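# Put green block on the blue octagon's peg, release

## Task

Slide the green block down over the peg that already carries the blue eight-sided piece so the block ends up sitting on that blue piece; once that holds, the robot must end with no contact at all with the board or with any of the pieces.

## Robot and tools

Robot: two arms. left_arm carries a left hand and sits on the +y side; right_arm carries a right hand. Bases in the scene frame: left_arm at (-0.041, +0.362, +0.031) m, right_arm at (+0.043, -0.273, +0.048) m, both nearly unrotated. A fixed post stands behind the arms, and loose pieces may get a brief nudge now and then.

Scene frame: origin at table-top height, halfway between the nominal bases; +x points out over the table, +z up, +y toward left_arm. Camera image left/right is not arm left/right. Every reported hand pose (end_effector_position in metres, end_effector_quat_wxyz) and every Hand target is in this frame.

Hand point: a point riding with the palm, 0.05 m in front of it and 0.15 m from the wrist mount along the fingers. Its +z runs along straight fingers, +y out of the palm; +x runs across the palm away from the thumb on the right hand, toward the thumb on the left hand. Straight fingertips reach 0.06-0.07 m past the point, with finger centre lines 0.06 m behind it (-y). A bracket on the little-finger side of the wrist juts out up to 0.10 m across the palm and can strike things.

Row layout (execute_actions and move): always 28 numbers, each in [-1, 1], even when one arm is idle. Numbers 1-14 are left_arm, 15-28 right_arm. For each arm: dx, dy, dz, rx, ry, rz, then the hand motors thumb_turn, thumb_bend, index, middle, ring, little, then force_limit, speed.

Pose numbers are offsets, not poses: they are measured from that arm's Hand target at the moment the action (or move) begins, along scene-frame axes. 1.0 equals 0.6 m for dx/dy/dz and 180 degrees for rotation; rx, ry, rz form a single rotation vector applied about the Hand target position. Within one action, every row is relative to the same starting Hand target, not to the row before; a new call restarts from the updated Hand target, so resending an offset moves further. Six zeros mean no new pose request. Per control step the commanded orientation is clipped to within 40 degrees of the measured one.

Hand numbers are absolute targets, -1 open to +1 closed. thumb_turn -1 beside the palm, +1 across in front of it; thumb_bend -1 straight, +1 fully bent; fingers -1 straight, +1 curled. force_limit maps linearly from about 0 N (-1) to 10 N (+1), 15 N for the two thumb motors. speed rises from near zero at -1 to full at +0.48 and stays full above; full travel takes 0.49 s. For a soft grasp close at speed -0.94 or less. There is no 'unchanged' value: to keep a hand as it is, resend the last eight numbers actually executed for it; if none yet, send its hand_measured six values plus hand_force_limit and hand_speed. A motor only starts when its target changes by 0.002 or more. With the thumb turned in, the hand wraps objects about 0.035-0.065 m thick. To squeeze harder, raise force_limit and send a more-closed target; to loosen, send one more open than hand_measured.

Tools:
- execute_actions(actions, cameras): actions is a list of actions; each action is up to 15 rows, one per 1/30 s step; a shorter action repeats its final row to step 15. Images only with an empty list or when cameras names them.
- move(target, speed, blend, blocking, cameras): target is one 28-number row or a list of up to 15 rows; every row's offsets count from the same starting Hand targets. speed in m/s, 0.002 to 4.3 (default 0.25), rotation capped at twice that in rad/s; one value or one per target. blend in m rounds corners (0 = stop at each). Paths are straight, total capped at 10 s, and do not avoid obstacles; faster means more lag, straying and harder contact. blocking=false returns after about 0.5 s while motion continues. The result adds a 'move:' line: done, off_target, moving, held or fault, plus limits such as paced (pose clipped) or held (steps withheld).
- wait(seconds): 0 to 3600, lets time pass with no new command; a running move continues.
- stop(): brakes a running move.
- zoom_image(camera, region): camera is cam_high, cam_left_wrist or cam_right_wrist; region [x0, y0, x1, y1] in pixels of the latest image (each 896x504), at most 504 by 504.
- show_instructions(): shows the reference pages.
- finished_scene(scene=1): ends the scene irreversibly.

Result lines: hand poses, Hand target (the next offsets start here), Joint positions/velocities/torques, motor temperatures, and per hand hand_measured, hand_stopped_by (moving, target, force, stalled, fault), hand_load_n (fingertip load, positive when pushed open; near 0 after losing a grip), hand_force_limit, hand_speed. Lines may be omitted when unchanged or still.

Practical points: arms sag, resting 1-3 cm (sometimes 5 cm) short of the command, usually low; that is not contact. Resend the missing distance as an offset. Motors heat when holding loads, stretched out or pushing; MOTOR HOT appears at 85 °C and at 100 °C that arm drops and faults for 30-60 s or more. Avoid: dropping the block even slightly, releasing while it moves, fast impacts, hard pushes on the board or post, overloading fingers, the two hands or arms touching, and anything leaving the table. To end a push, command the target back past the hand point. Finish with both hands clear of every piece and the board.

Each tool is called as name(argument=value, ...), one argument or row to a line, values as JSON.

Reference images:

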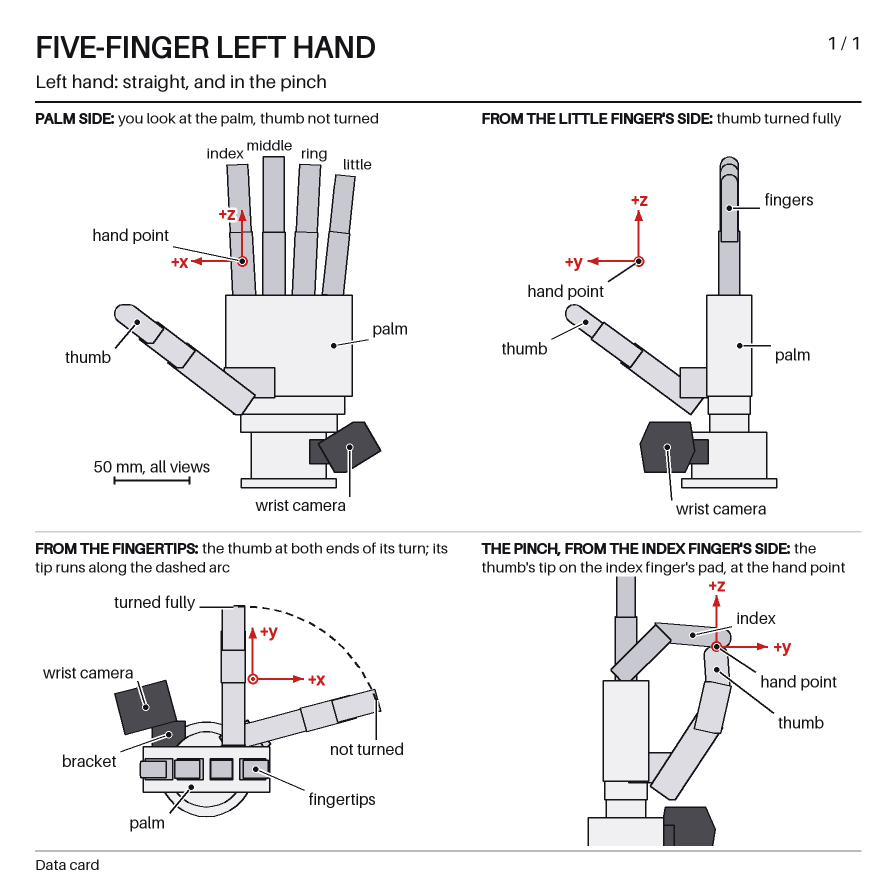

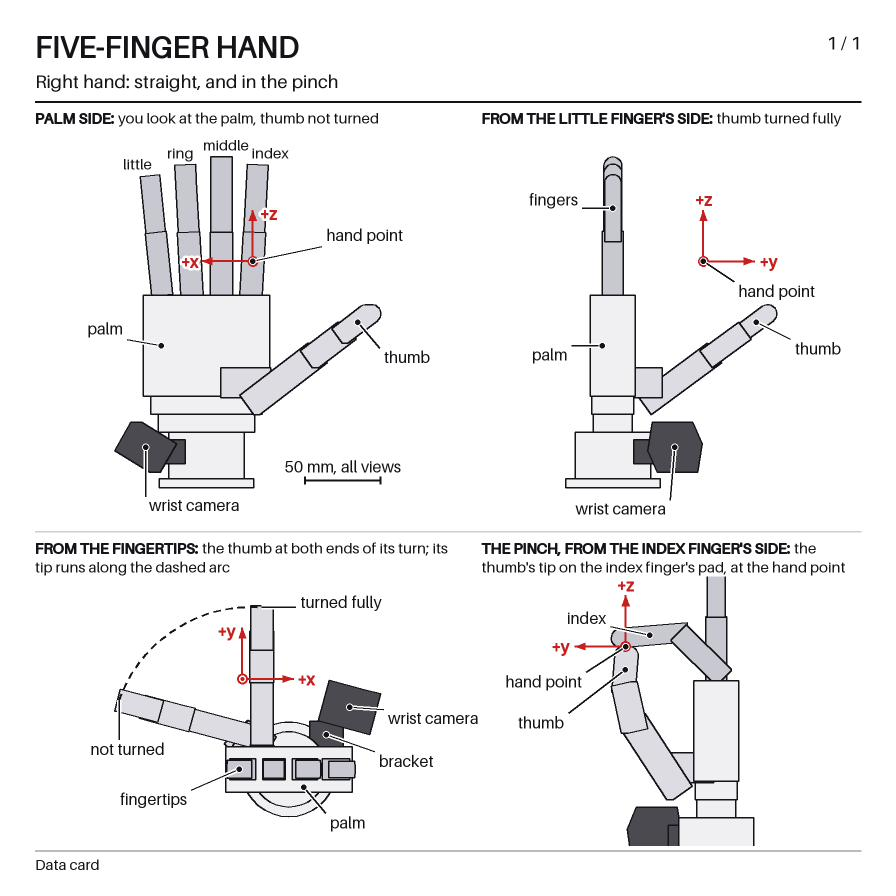

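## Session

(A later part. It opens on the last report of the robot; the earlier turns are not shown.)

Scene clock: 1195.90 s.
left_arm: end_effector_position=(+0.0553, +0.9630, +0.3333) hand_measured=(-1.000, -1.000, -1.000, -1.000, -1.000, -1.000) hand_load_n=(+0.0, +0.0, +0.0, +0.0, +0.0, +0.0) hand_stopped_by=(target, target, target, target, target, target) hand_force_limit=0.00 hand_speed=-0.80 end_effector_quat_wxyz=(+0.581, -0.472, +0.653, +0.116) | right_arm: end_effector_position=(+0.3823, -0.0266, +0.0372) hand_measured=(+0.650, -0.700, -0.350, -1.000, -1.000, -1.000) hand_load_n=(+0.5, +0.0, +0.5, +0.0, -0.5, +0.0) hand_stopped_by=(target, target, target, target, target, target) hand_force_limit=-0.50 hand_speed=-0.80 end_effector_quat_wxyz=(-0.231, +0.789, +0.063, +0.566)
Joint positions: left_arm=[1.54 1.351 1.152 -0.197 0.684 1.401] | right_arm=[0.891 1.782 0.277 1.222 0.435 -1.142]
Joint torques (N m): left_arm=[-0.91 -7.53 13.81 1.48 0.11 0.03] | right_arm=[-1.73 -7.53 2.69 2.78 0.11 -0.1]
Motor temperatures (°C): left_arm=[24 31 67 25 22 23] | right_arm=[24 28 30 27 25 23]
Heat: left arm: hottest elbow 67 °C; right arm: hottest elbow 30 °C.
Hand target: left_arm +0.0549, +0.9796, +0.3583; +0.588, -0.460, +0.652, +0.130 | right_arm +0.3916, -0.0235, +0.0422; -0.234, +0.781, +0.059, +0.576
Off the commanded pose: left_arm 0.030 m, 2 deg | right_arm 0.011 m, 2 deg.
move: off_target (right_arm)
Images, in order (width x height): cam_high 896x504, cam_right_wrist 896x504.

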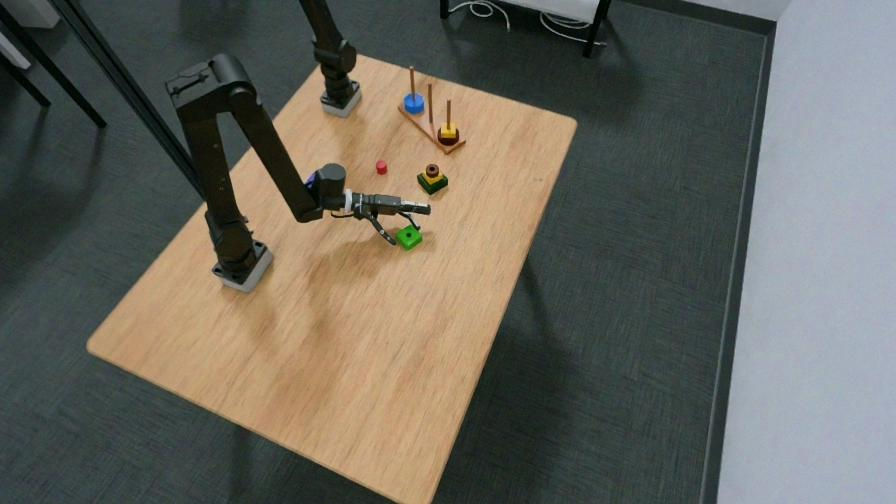

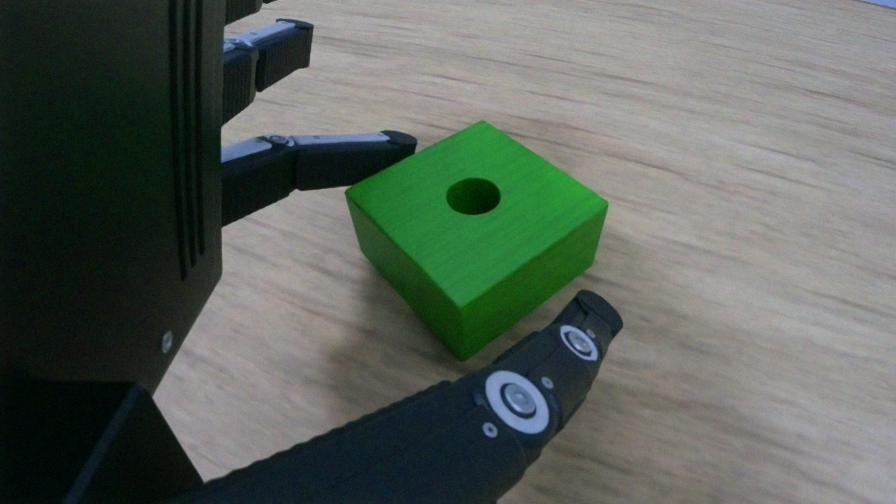

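execute_actions(
  actions=[
    [[0,0,0,0,0,0,-1,-1,-1,-1,-1,-1,0,-0.8,-0.003,0,0,0,0,0,0.65,-0.4,0.1,-1,-1,-1,-0.45,-0.92]],
    [[0,0,0,0,0,0,-1,-1,-1,-1,-1,-1,0,-0.8,0,0,0,0,0,0,0.65,-0.4,0.1,-1,-1,-1,-0.45,-0.92]],
    [[0,0,0,0,0,0,-1,-1,-1,-1,-1,-1,0,-0.8,0,0,0,0,0,0,0.65,-0.4,0.1,-1,-1,-1,-0.45,-0.92]],
    [[0,0,0,0,0,0,-1,-1,-1,-1,-1,-1,0,-0.8,0,0,0,0,0,0,0.65,-0.4,0.1,-1,-1,-1,-0.45,-0.92]],
    [[0,0,0,0,0,0,-1,-1,-1,-1,-1,-1,0,-0.8,0,0,0,0,0,0,0.65,-0.4,0.1,-1,-1,-1,-0.45,-0.92]],
  ],
  cameras=["cam_right_wrist","cam_high"],
)

zoom_image(
  camera="cam_high",
  region=[370, 200, 430, 260],
)

Scene clock: 1219.00 s.
left_arm: end_effector_position=(+0.0553, +0.9630, +0.3333) hand_measured=(-1.000, -1.000, -1.000, -1.000, -1.000, -1.000) hand_load_n=(+0.0, +0.5, +0.0, +0.0, +0.0, +0.0) hand_stopped_by=(target, target, target, target, target, target) hand_force_limit=0.00 hand_speed=-0.80 end_effector_quat_wxyz=(+0.581, -0.472, +0.653, +0.116) | right_arm: end_effector_position=(+0.3824, -0.0267, +0.0373) hand_measured=(+0.650, -0.622, -0.194, -1.000, -1.000, -1.000) hand_load_n=(+0.0, +4.5, +4.5, +0.0, +0.0, +0.0) hand_stopped_by=(target, force, force, target, target, target) hand_force_limit=-0.45 hand_speed=-0.92 end_effector_quat_wxyz=(-0.231, +0.789, +0.063, +0.566)
Joint positions: left_arm=[1.54 1.351 1.152 -0.197 0.684 1.401] | right_arm=[0.891 1.783 0.277 1.223 0.435 -1.142]
Joint torques (N m): left_arm=[-0.85 -7.88 13.81 1.44 0.12 0] | right_arm=[-1.26 -7.65 2.47 2.82 0.3 -0.08]
Motor temperatures (°C): left_arm=[24 31 67 25 22 23] | right_arm=[24 28 30 27 25 23]
Heat: left arm: hottest elbow 67 °C; right arm: hottest elbow 30 °C.
Hand target: left_arm +0.0549, +0.9796, +0.3583; +0.588, -0.460, +0.652, +0.130 | right_arm +0.3898, -0.0234, +0.0422; -0.234, +0.781, +0.059, +0.576
Off the commanded pose: left_arm 0.030 m, 2 deg | right_arm 0.009 m, 1 deg.
Images, in order (width x height): cam_high 896x504, cam_right_wrist 896x504.

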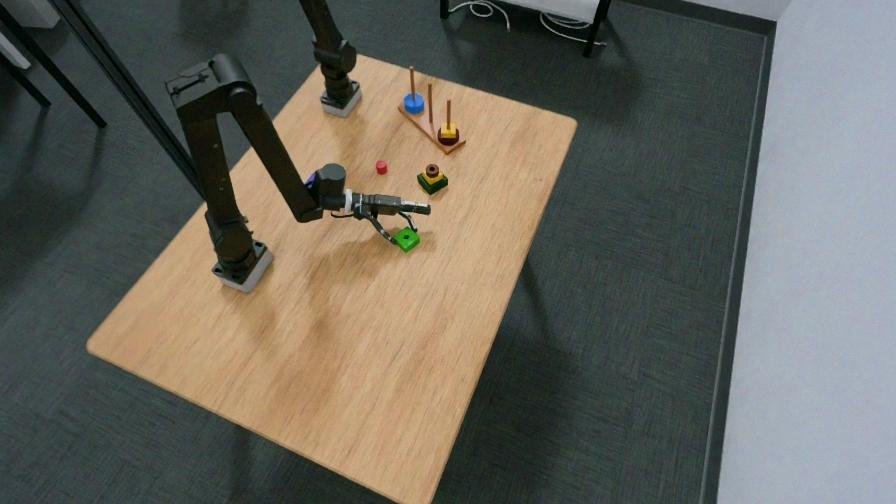

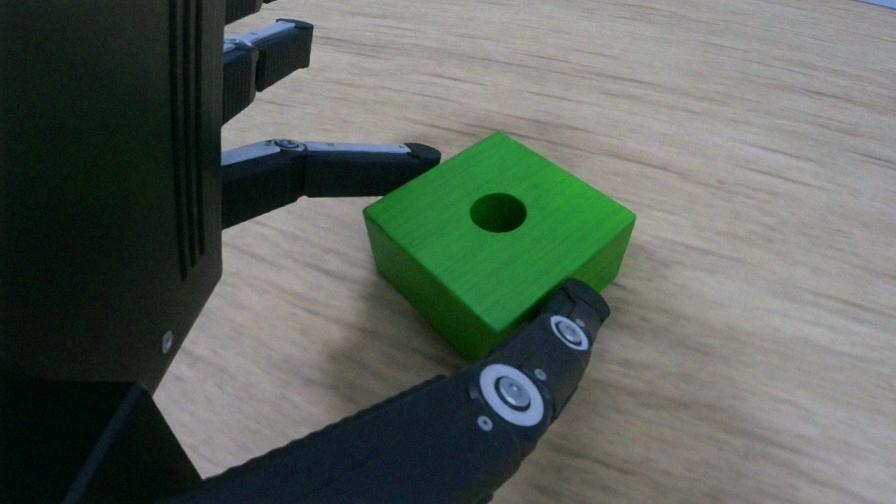

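Scaled by 8.400 from the camera's image (finer frame: 1280x720).

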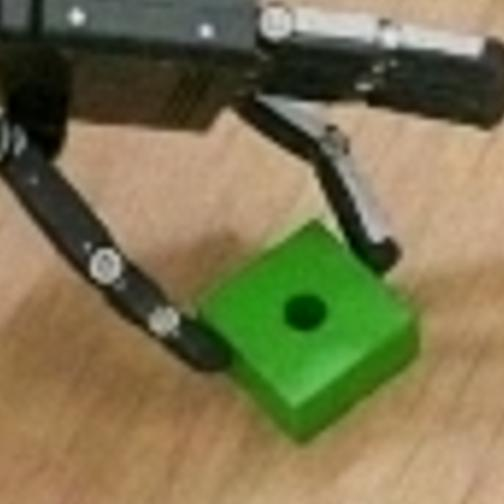

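move(
  target=[
    [0,0,0,0,0,0,-1,-1,-1,-1,-1,-1,0,-0.8,0,0,0.05,0,0,0,0.65,-0.4,0.1,-1,-1,-1,-0.45,-0.92],
  ],
  speed=0.05,
  cameras=["cam_right_wrist","cam_high"],
)

zoom_image(
  camera="cam_high",
  region=[370, 180, 430, 240],
)

Scene clock: 1228.47 s.
left_arm: end_effector_position=(+0.0553, +0.9630, +0.3333) hand_measured=(-1.000, -1.000, -1.000, -1.000, -1.000, -1.000) hand_load_n=(+0.0, +0.0, +0.0, -0.5, +0.0, +0.0) hand_stopped_by=(target, target, target, target, target, target) hand_force_limit=0.00 hand_speed=-0.80 end_effector_quat_wxyz=(+0.581, -0.472, +0.653, +0.116) | right_arm: end_effector_position=(+0.3841, -0.0245, +0.0639) hand_measured=(+0.650, -0.622, -0.194, -1.000, -1.000, -1.000) hand_load_n=(+0.0, +4.5, +4.5, +0.0, +0.0, +0.0) hand_stopped_by=(target, force, force, target, target, target) hand_force_limit=-0.45 hand_speed=-0.92 end_effector_quat_wxyz=(-0.234, +0.787, +0.062, +0.568)
Joint positions: left_arm=[1.54 1.351 1.152 -0.197 0.684 1.401] | right_arm=[0.891 1.638 0.277 1.086 0.435 -1.142]
Joint torques (N m): left_arm=[-0.97 -7.82 13.89 1.43 0.12 -0.02] | right_arm=[-1.26 -8.94 3.11 1.76 0.29 -0.09]
Motor temperatures (°C): left_arm=[24 31 68 25 22 23] | right_arm=[24 28 30 27 25 23]
Heat: left arm: hottest elbow 68 °C; right arm: hottest elbow 30 °C.
Hand target: left_arm +0.0549, +0.9796, +0.3583; +0.588, -0.460, +0.652, +0.130 | right_arm +0.3898, -0.0235, +0.0721; -0.234, +0.782, +0.059, +0.575
Off the commanded pose: left_arm 0.030 m, 2 deg | right_arm 0.010 m, 1 deg.
move: done
Images, in order (width x height): cam_high 896x504, cam_right_wrist 896x504.

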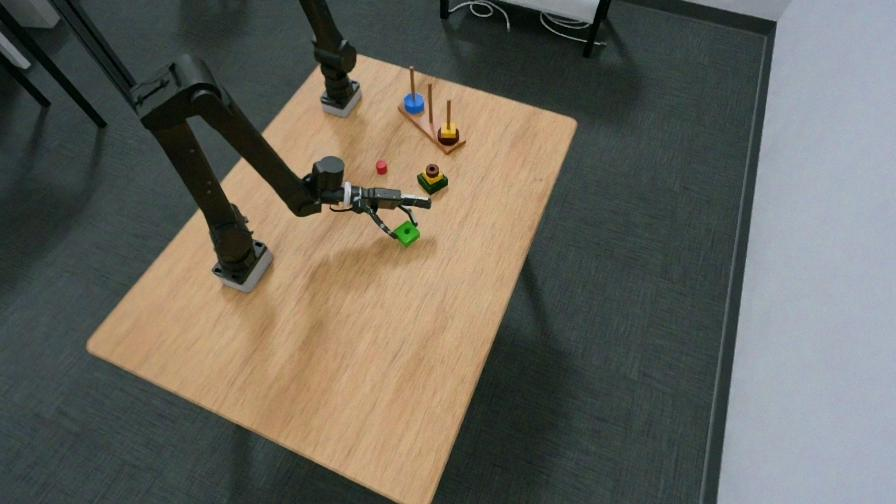

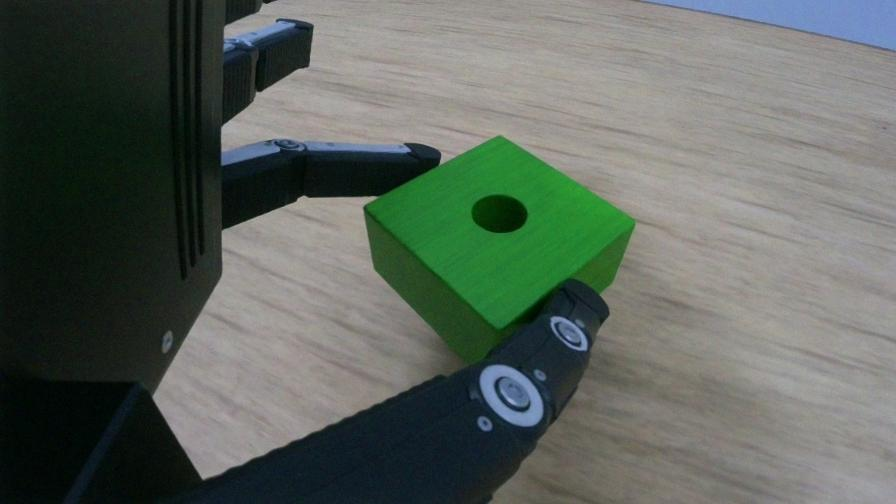

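Scaled by 8.400 from the camera's image (finer frame: 1280x720).

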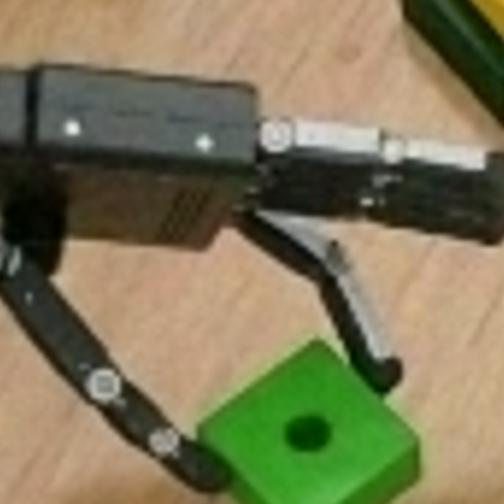

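move(
  target=[
    [0.192,-0.633,0.103,-0.3485,0.2223,0.0933,-1,-1,-1,-1,-1,-1,0,-0.8,0,0,0.347,0,0,0,0.65,-0.4,0.1,-1,-1,-1,-0.45,-0.92],
  ],
  speed=0.2,
  cameras=["all"],
)

Scene clock: 1282.23 s.
left_arm: end_effector_position=(+0.1700, +0.6038, +0.4178) hand_measured=(-1.000, -1.000, -1.000, -1.000, -1.000, -1.000) hand_load_n=(+0.0, +0.0, +0.0, +0.0, +0.0, +0.0) hand_stopped_by=(target, target, target, target, target, target) hand_force_limit=0.00 hand_speed=-0.80 end_effector_quat_wxyz=(-0.151, +0.696, -0.702, -0.012) | right_arm: end_effector_position=(+0.3799, -0.0302, +0.2489) hand_measured=(+0.650, -0.622, -0.194, -1.000, -1.000, -1.000) hand_load_n=(+0.5, +4.5, +4.5, +0.0, +0.5, +0.0) hand_stopped_by=(target, force, force, target, target, target) hand_force_limit=-0.45 hand_speed=-0.92 end_effector_quat_wxyz=(-0.223, +0.796, +0.067, +0.559)
Joint positions: left_arm=[0.768 1.209 1.62 -1.68 -0.026 0.787] | right_arm=[0.891 0.899 0.504 0.086 0.436 -1.142]
Joint torques (N m): left_arm=[-1.26 -5.42 8.23 0.29 0.11 -0.22] | right_arm=[-1.2 -4.37 11.44 1.73 0.32 -0.08]
Motor temperatures (°C): left_arm=[24 31 69 25 22 23] | right_arm=[24 28 31 26 25 23]
Heat: left arm: hottest elbow 69 °C; right arm: hottest elbow 31 °C.
Hand target: left_arm +0.1701, +0.5998, +0.4201; +0.000, +0.707, -0.707, +0.000 | right_arm +0.3898, -0.0235, +0.2803; -0.234, +0.781, +0.059, +0.576
Off the commanded pose: left_arm 0.005 m, 17 deg | right_arm 0.034 m, 3 deg.
joint sent to its limit (left arm) — joint 4 (wrist pitch), lower limit. The joint targets are off in orientation, not in position.
move: off_target (left_arm, right_arm)

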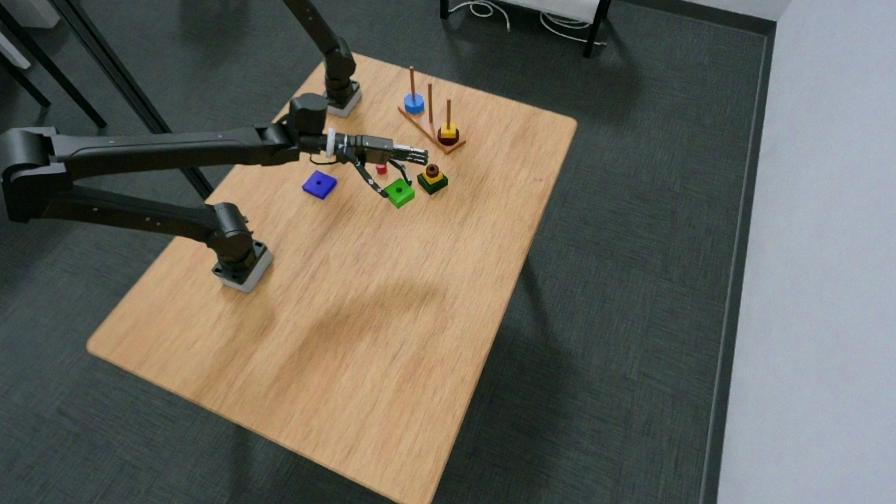

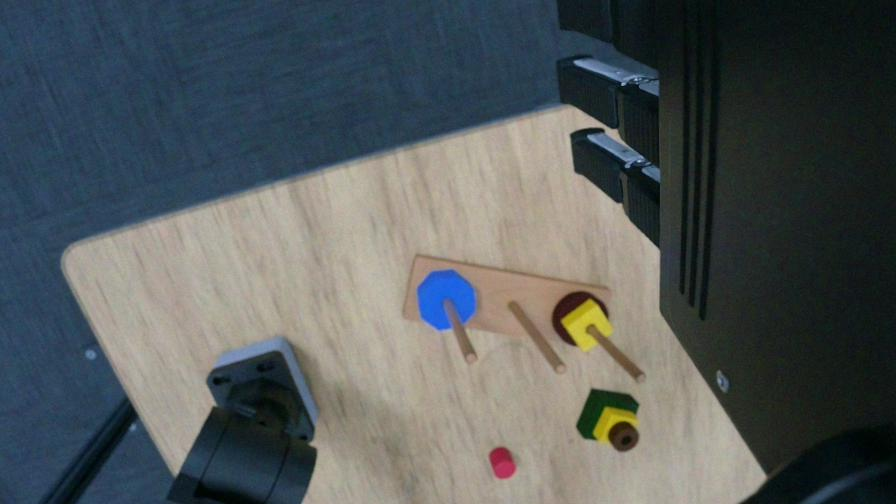

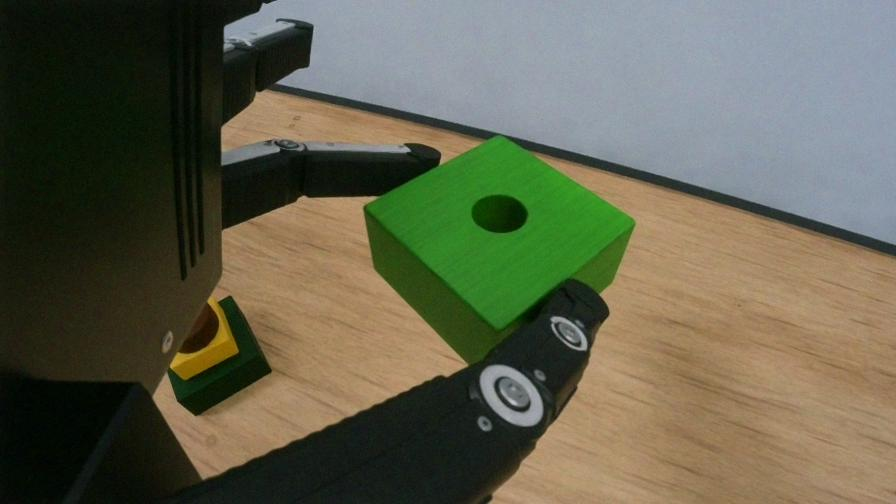

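move(
  target=[
    [0,0,0,0,0,0,-1,-1,-1,-1,-1,-1,0,-0.8,-0.19,0.35,0.05,0,0,0.15,0.65,-0.4,0.1,-1,-1,-1,-0.45,-0.92],
    [0,0,0,0,0,0,-1,-1,-1,-1,-1,-1,0,-0.8,-0.358,0.67,0.05,0,0,0.3,0.65,-0.4,0.1,-1,-1,-1,-0.45,-0.92],
  ],
  speed=0.15,
  blend=0.05,
  cameras=["all"],
)

Scene clock: 1309.53 s.
left_arm: end_effector_position=(+0.1700, +0.6037, +0.4178) hand_measured=(-1.000, -1.000, -1.000, -1.000, -1.000, -1.000) hand_load_n=(+0.0, +0.0, +0.0, +0.0, +0.0, +0.0) hand_stopped_by=(target, target, target, target, target, target) hand_force_limit=0.00 hand_speed=-0.80 end_effector_quat_wxyz=(-0.151, +0.696, -0.702, -0.012) | right_arm: end_effector_position=(+0.1790, +0.3577, +0.2788) hand_measured=(+0.650, -0.622, -0.194, -1.000, -1.000, -1.000) hand_load_n=(+0.0, +4.0, +4.5, +0.0, +0.0, +0.0) hand_stopped_by=(target, force, force, target, target, target) hand_force_limit=-0.45 hand_speed=-0.92 end_effector_quat_wxyz=(-0.449, +0.691, +0.410, +0.391)
Joint positions: left_arm=[0.768 1.209 1.62 -1.68 -0.026 0.787] | right_arm=[1.42 1.48 1.052 0.132 0.056 -1.235]
Joint torques (N m): left_arm=[-1.32 -5.48 8.03 0.21 0.11 -0.18] | right_arm=[0.32 -11.93 11.47 2.89 0.01 -0.12]
Motor temperatures (°C): left_arm=[24 30 66 25 22 23] | right_arm=[24 28 38 26 25 23]
Heat: left arm: hottest elbow 66 °C; right arm: hottest elbow 38 °C.
Hand target: left_arm +0.1701, +0.6000, +0.4192; -0.150, +0.698, -0.700, -0.009 (not the last commanded pose) | right_arm +0.1749, +0.3785, +0.3103; -0.470, +0.669, +0.407, +0.407
Off the commanded pose: left_arm 0.005 m, 17 deg | right_arm 0.038 m, 4 deg.
joint sent to its limit (left arm) — joint 4 (wrist pitch), lower limit.
move: off_target (right_arm)

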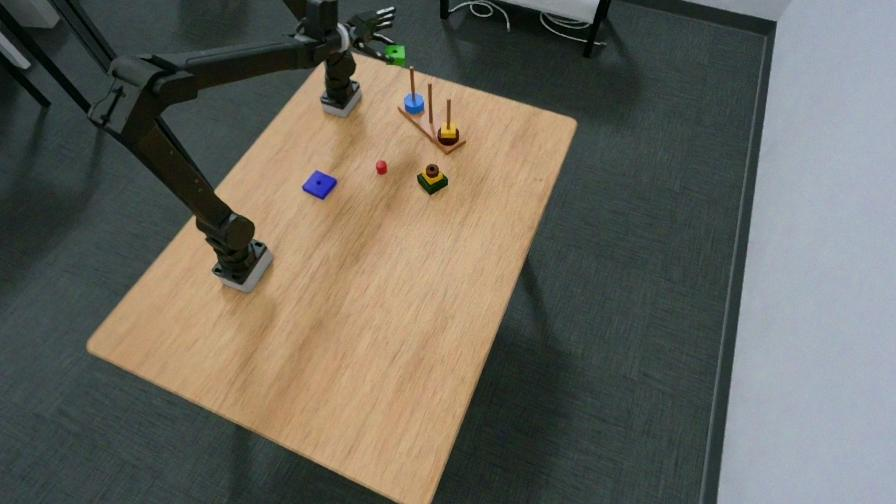

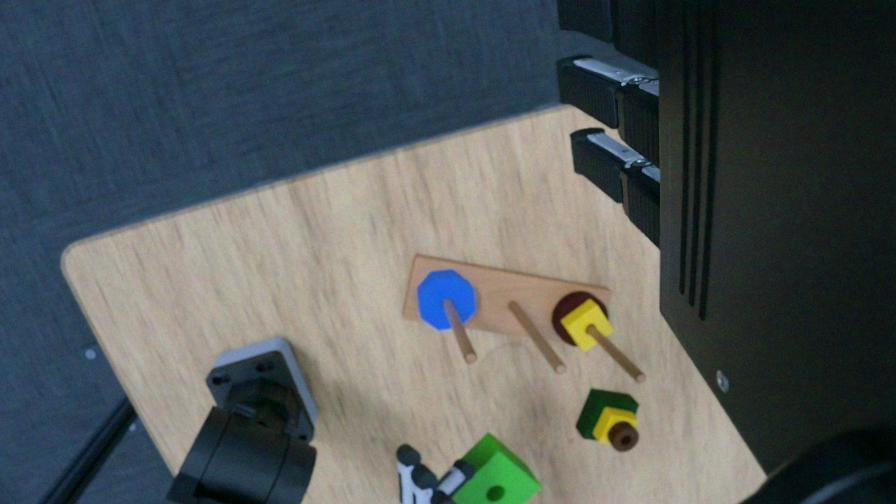

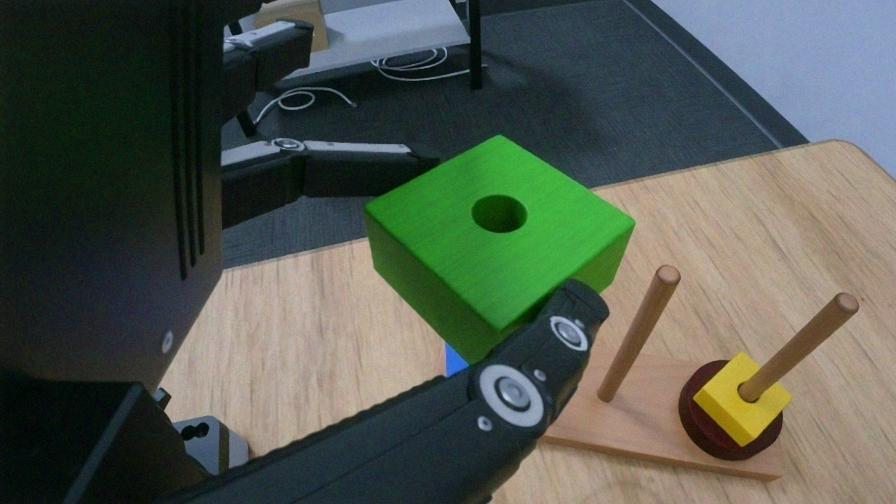

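move(
  target=[
    [0,0,0,0,0,0,-1,-1,-1,-1,-1,-1,0,-0.8,0.016,0.1,0,0,0,0,0.65,-0.4,0.1,-1,-1,-1,-0.45,-0.92],
  ],
  speed=0.1,
  cameras=["all"],
)

zoom_image(
  camera="cam_high",
  region=[370, 20, 450, 110],
)

zoom_image(
  camera="cam_left_wrist",
  region=[370, 250, 620, 500],
)

Scene clock: 1338.27 s.
left_arm: end_effector_position=(+0.1700, +0.6037, +0.4178) hand_measured=(-1.000, -1.000, -1.000, -1.000, -1.000, -1.000) hand_load_n=(-0.5, +0.0, +0.0, +0.0, +0.0, +0.0) hand_stopped_by=(target, target, target, target, target, target) hand_force_limit=0.00 hand_speed=-0.80 end_effector_quat_wxyz=(-0.151, +0.696, -0.702, -0.012) | right_arm: end_effector_position=(+0.1861, +0.4228, +0.2853) hand_measured=(+0.650, -0.622, -0.194, -1.000, -1.000, -1.000) hand_load_n=(+0.5, +4.5, +4.5, +0.0, +0.0, +0.0) hand_stopped_by=(target, force, force, target, target, target) hand_force_limit=-0.45 hand_speed=-0.92 end_effector_quat_wxyz=(-0.459, +0.683, +0.407, +0.396)
Joint positions: left_arm=[0.768 1.209 1.62 -1.68 -0.026 0.787] | right_arm=[1.42 1.632 1.232 0.132 0.051 -1.236]
Joint torques (N m): left_arm=[-1.2 -5.95 8.08 0.24 0.1 -0.19] | right_arm=[-0.15 -14.39 11.59 1.85 0.01 -0.12]
Motor temperatures (°C): left_arm=[24 30 63 25 22 23] | right_arm=[24 29 43 27 25 23]
Heat: left arm: hottest elbow 63 °C; right arm: hottest elbow 43 °C.
Hand target: left_arm +0.1701, +0.6000, +0.4192; -0.150, +0.698, -0.700, -0.009 | right_arm +0.1845, +0.4385, +0.3106; -0.470, +0.669, +0.407, +0.407
Off the commanded pose: left_arm 0.004 m, 0 deg | right_arm 0.030 m, 2 deg.
joint sent to its limit (left arm) — joint 4 (wrist pitch), lower limit. The joint targets still meet the commanded pose.
move: off_target (right_arm)

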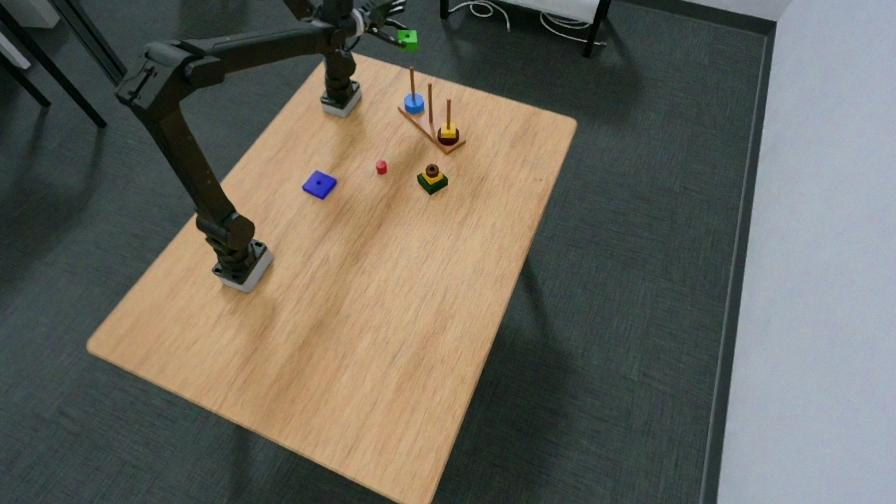

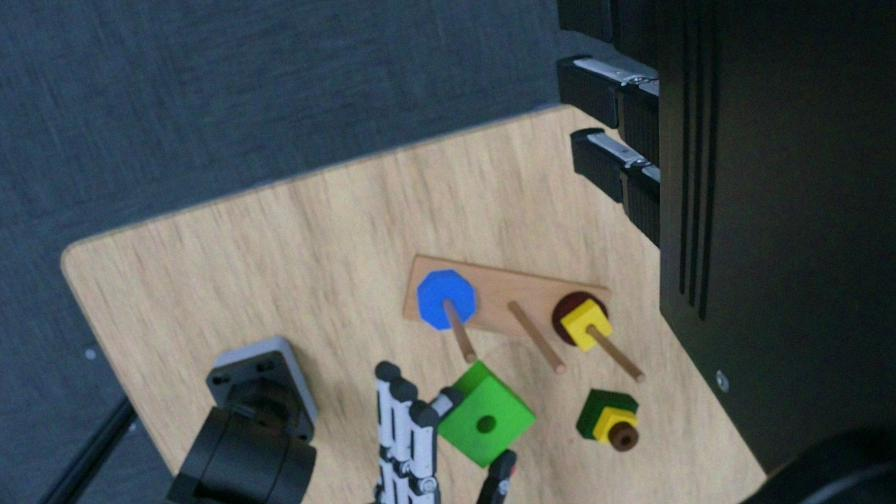

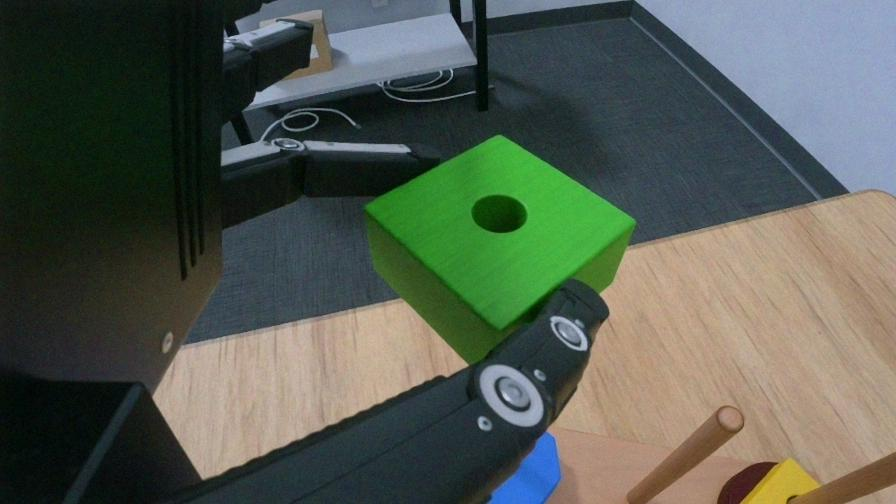

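Scaled by 5.600 from the camera's image (finer frame: 1280x720).

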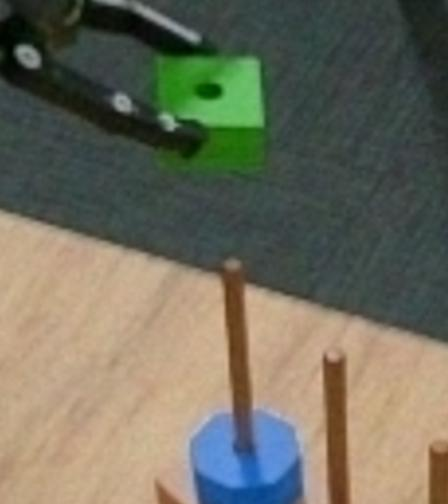

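Scaled by 2.016 from the camera's image (finer frame: 1280x720).

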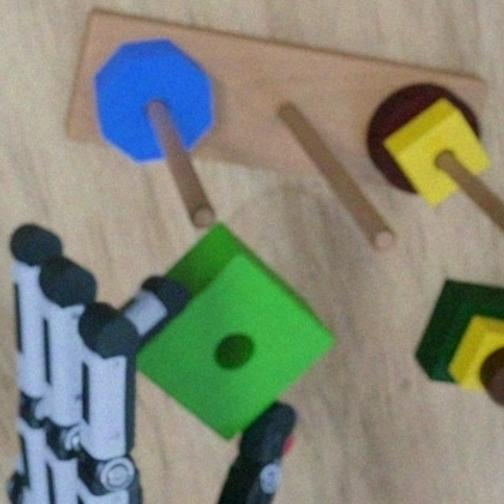

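move(
  target=[
    [0,0,0,0,0,0,-1,-1,-1,-1,-1,-1,0,-0.8,0.012,0.0,-0.11,0,0,0,0.65,-0.4,0.1,-1,-1,-1,-0.45,-0.92],
  ],
  speed=0.06,
  cameras=["all"],
)

zoom_image(
  camera="cam_high",
  region=[380, 20, 440, 110],
)

zoom_image(
  camera="cam_left_wrist",
  region=[400, 270, 560, 430],
)

Scene clock: 1451.23 s.
left_arm: end_effector_position=(+0.1700, +0.6037, +0.4178) hand_measured=(-1.000, -1.000, -1.000, -1.000, -1.000, -1.000) hand_load_n=(+0.0, +0.0, +0.0, +0.0, +0.0, -0.5) hand_stopped_by=(target, target, target, target, target, target) hand_force_limit=0.00 hand_speed=-0.80 end_effector_quat_wxyz=(-0.151, +0.696, -0.702, -0.012) | right_arm: end_effector_position=(+0.1853, +0.4349, +0.2365) hand_measured=(+0.650, -0.622, -0.194, -1.000, -1.000, -1.000) hand_load_n=(+0.0, +4.5, +4.5, +0.0, +0.0, +0.0) hand_stopped_by=(target, force, force, target, target, target) hand_force_limit=-0.45 hand_speed=-0.92 end_effector_quat_wxyz=(-0.464, +0.678, +0.410, +0.396)
Joint positions: left_arm=[0.768 1.209 1.62 -1.68 -0.026 0.787] | right_arm=[1.42 1.717 1.192 0.266 0.038 -1.24]
Joint torques (N m): left_arm=[-1.14 -6.07 8.06 0.25 0.1 -0.2] | right_arm=[-1.26 -15.5 7.61 3.02 0 -0.11]
Motor temperatures (°C): left_arm=[23 30 58 25 22 23] | right_arm=[24 30 47 26 24 23]
Heat: left arm: hottest elbow 58 °C; right arm: hottest elbow 47 °C.
Hand target: left_arm +0.1701, +0.6000, +0.4192; -0.150, +0.698, -0.700, -0.009 | right_arm +0.1917, +0.4385, +0.2444; -0.469, +0.669, +0.407, +0.407
Off the commanded pose: left_arm 0.004 m, 0 deg | right_arm 0.011 m, 2 deg.
joint sent to its limit (left arm) — joint 4 (wrist pitch), lower limit. The joint targets still meet the commanded pose.
move: off_target (right_arm)

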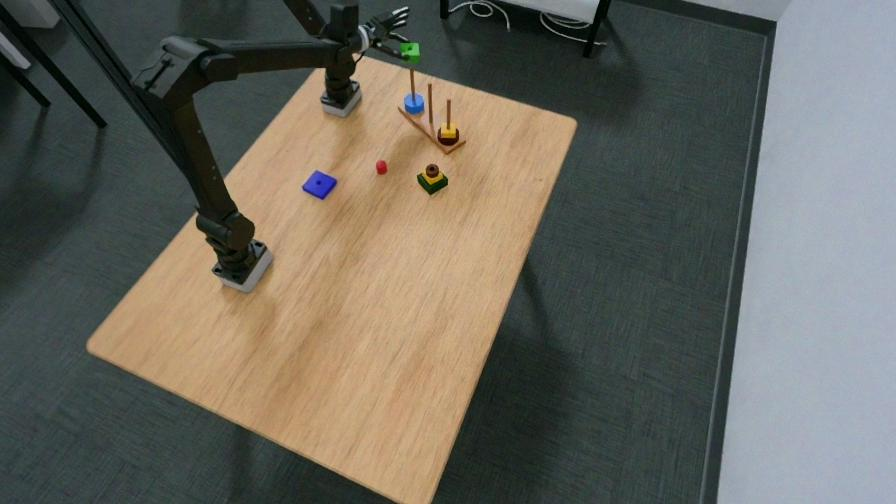

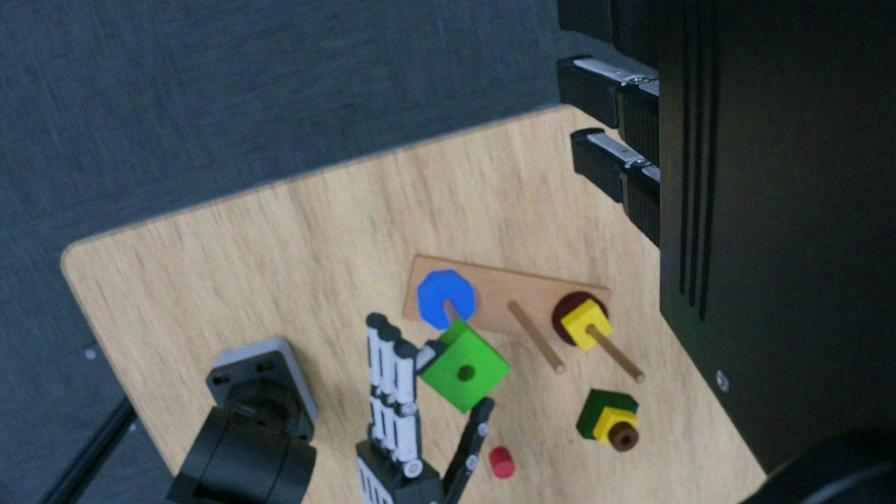

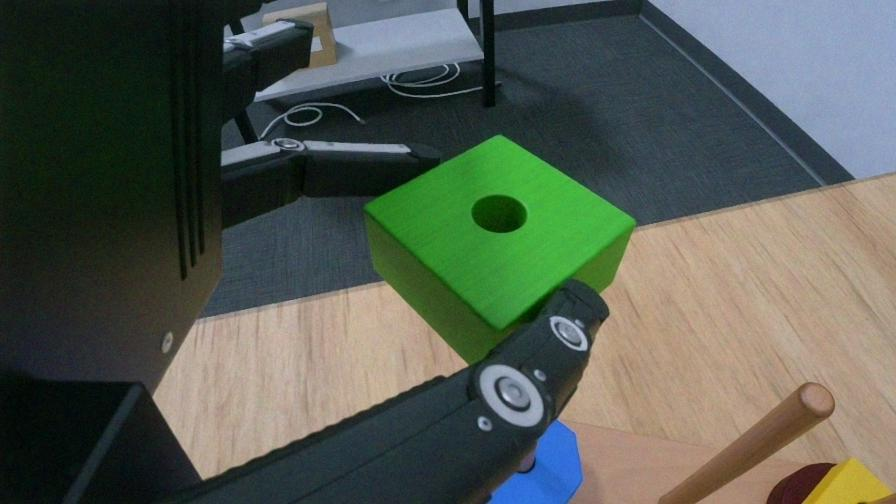

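Scaled by 5.600 from the camera's image (finer frame: 1280x720).

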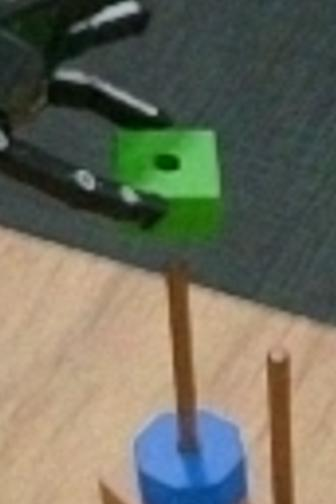

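Scaled by 3.150 from the camera's image (finer frame: 1280x720).

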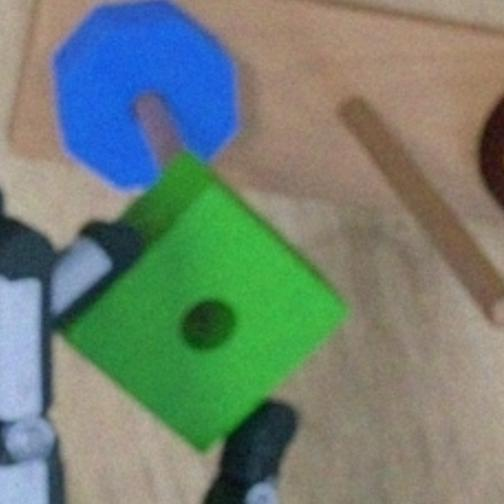

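move(
  target=[
    [0,0,0,0,0,0,-1,-1,-1,-1,-1,-1,0,-0.8,0.018,-0.03,0,0,0,0,0.65,-0.4,0.1,-1,-1,-1,-0.45,-0.92],
  ],
  speed=0.05,
  cameras=["all"],
)

zoom_image(
  camera="cam_high",
  region=[380, 20, 440, 110],
)

zoom_image(
  camera="cam_left_wrist",
  region=[400, 270, 560, 430],
)

Scene clock: 1480.40 s.
left_arm: end_effector_position=(+0.1700, +0.6037, +0.4178) hand_measured=(-1.000, -1.000, -1.000, -1.000, -1.000, -1.000) hand_load_n=(+0.0, +0.0, +0.0, +0.0, +0.5, +0.0) hand_stopped_by=(target, target, target, target, target, target) hand_force_limit=0.00 hand_speed=-0.80 end_effector_quat_wxyz=(-0.151, +0.696, -0.702, -0.012) | right_arm: end_effector_position=(+0.1943, +0.4195, +0.2201) hand_measured=(+0.650, -0.622, -0.194, -1.000, -1.000, -1.000) hand_load_n=(+0.0, +4.5, +4.5, +0.0, +0.0, +0.0) hand_stopped_by=(target, force, force, target, target, target) hand_force_limit=-0.45 hand_speed=-0.92 end_effector_quat_wxyz=(-0.458, +0.683, +0.415, +0.389)
Joint positions: left_arm=[0.768 1.209 1.62 -1.68 -0.026 0.787] | right_arm=[1.399 1.705 1.143 0.281 0.015 -1.246]
Joint torques (N m): left_arm=[-1.44 -5.89 8.21 0.25 0.1 -0.18] | right_arm=[-1.55 -17.2 7.31 3.03 0 -0.11]
Motor temperatures (°C): left_arm=[23 30 58 25 22 23] | right_arm=[24 30 42 27 24 23]
Heat: left arm: hottest elbow 58 °C; right arm: hottest elbow 42 °C.
Hand target: left_arm +0.1701, +0.6000, +0.4192; -0.150, +0.698, -0.700, -0.009 | right_arm +0.2025, +0.4205, +0.2444; -0.469, +0.669, +0.407, +0.407
Off the commanded pose: left_arm 0.004 m, 0 deg | right_arm 0.026 m, 3 deg.
joint sent to its limit (left arm) — joint 4 (wrist pitch), lower limit. The joint targets still meet the commanded pose.
move: off_target (right_arm)

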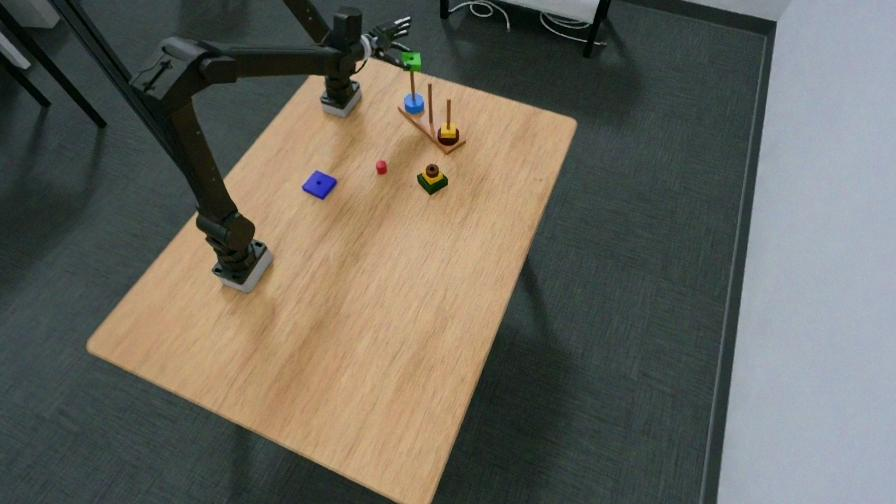

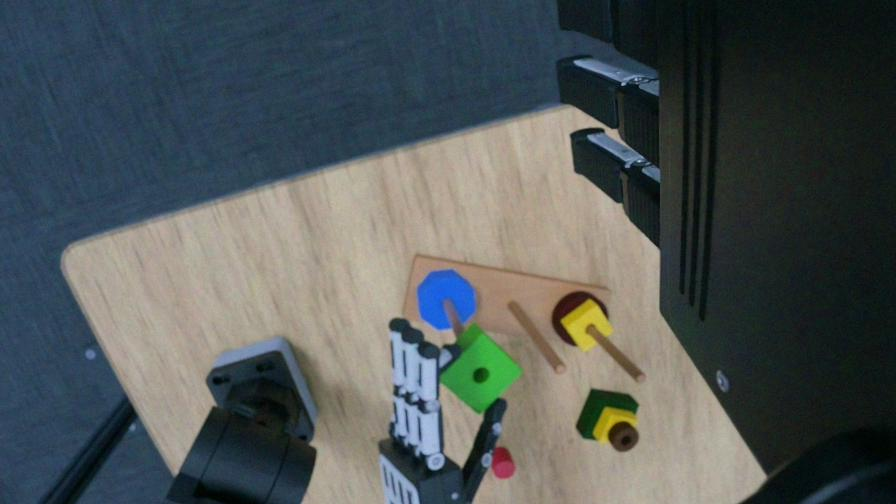

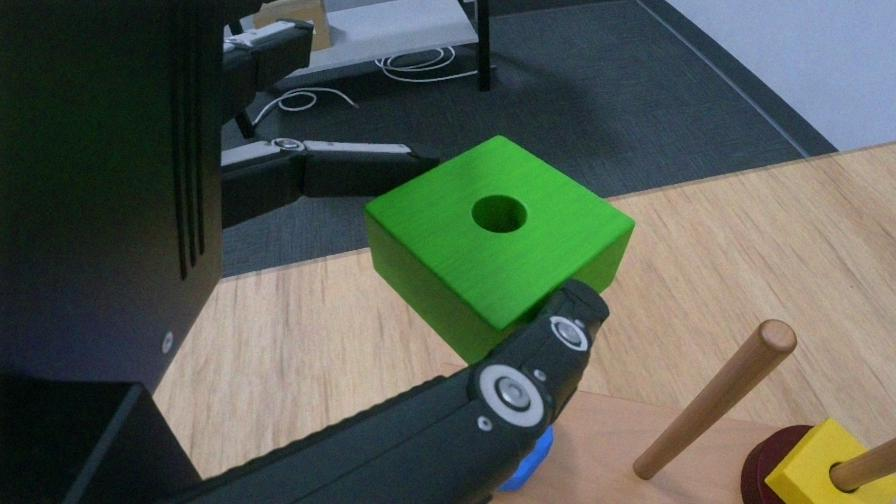

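Scaled by 5.600 from the camera's image (finer frame: 1280x720).

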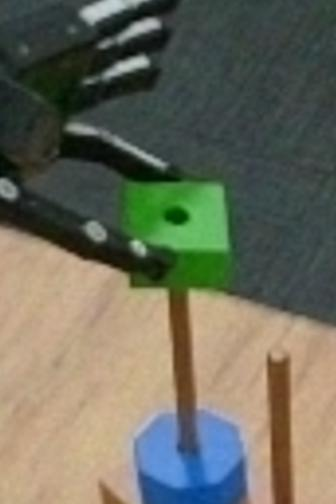

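Scaled by 3.150 from the camera's image (finer frame: 1280x720).

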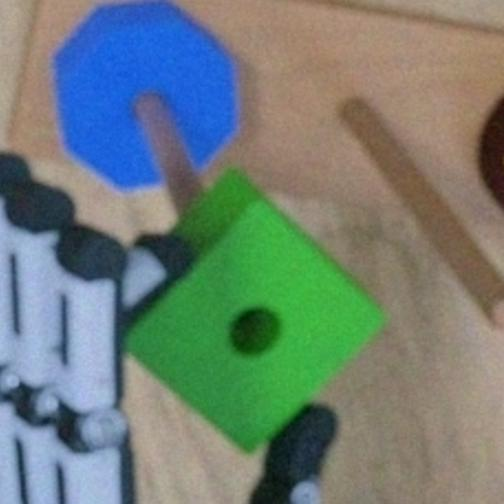

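zoom_image(
  camera="cam_high",
  region=[398, 48, 428, 108],
)

zoom_image(
  camera="cam_left_wrist",
  region=[435, 290, 535, 420],
)

Scaled by 8.400 from the camera's image (finer frame: 1280x720).

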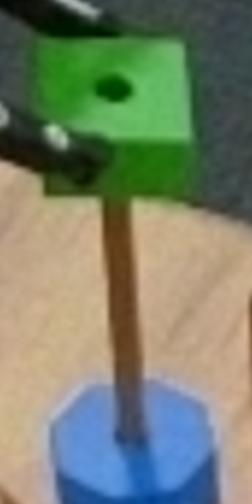

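Scaled by 3.877 from the camera's image (finer frame: 1280x720).

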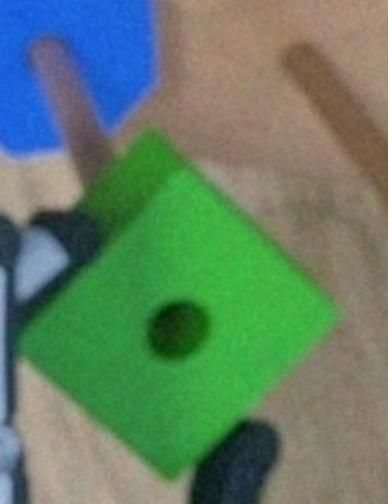

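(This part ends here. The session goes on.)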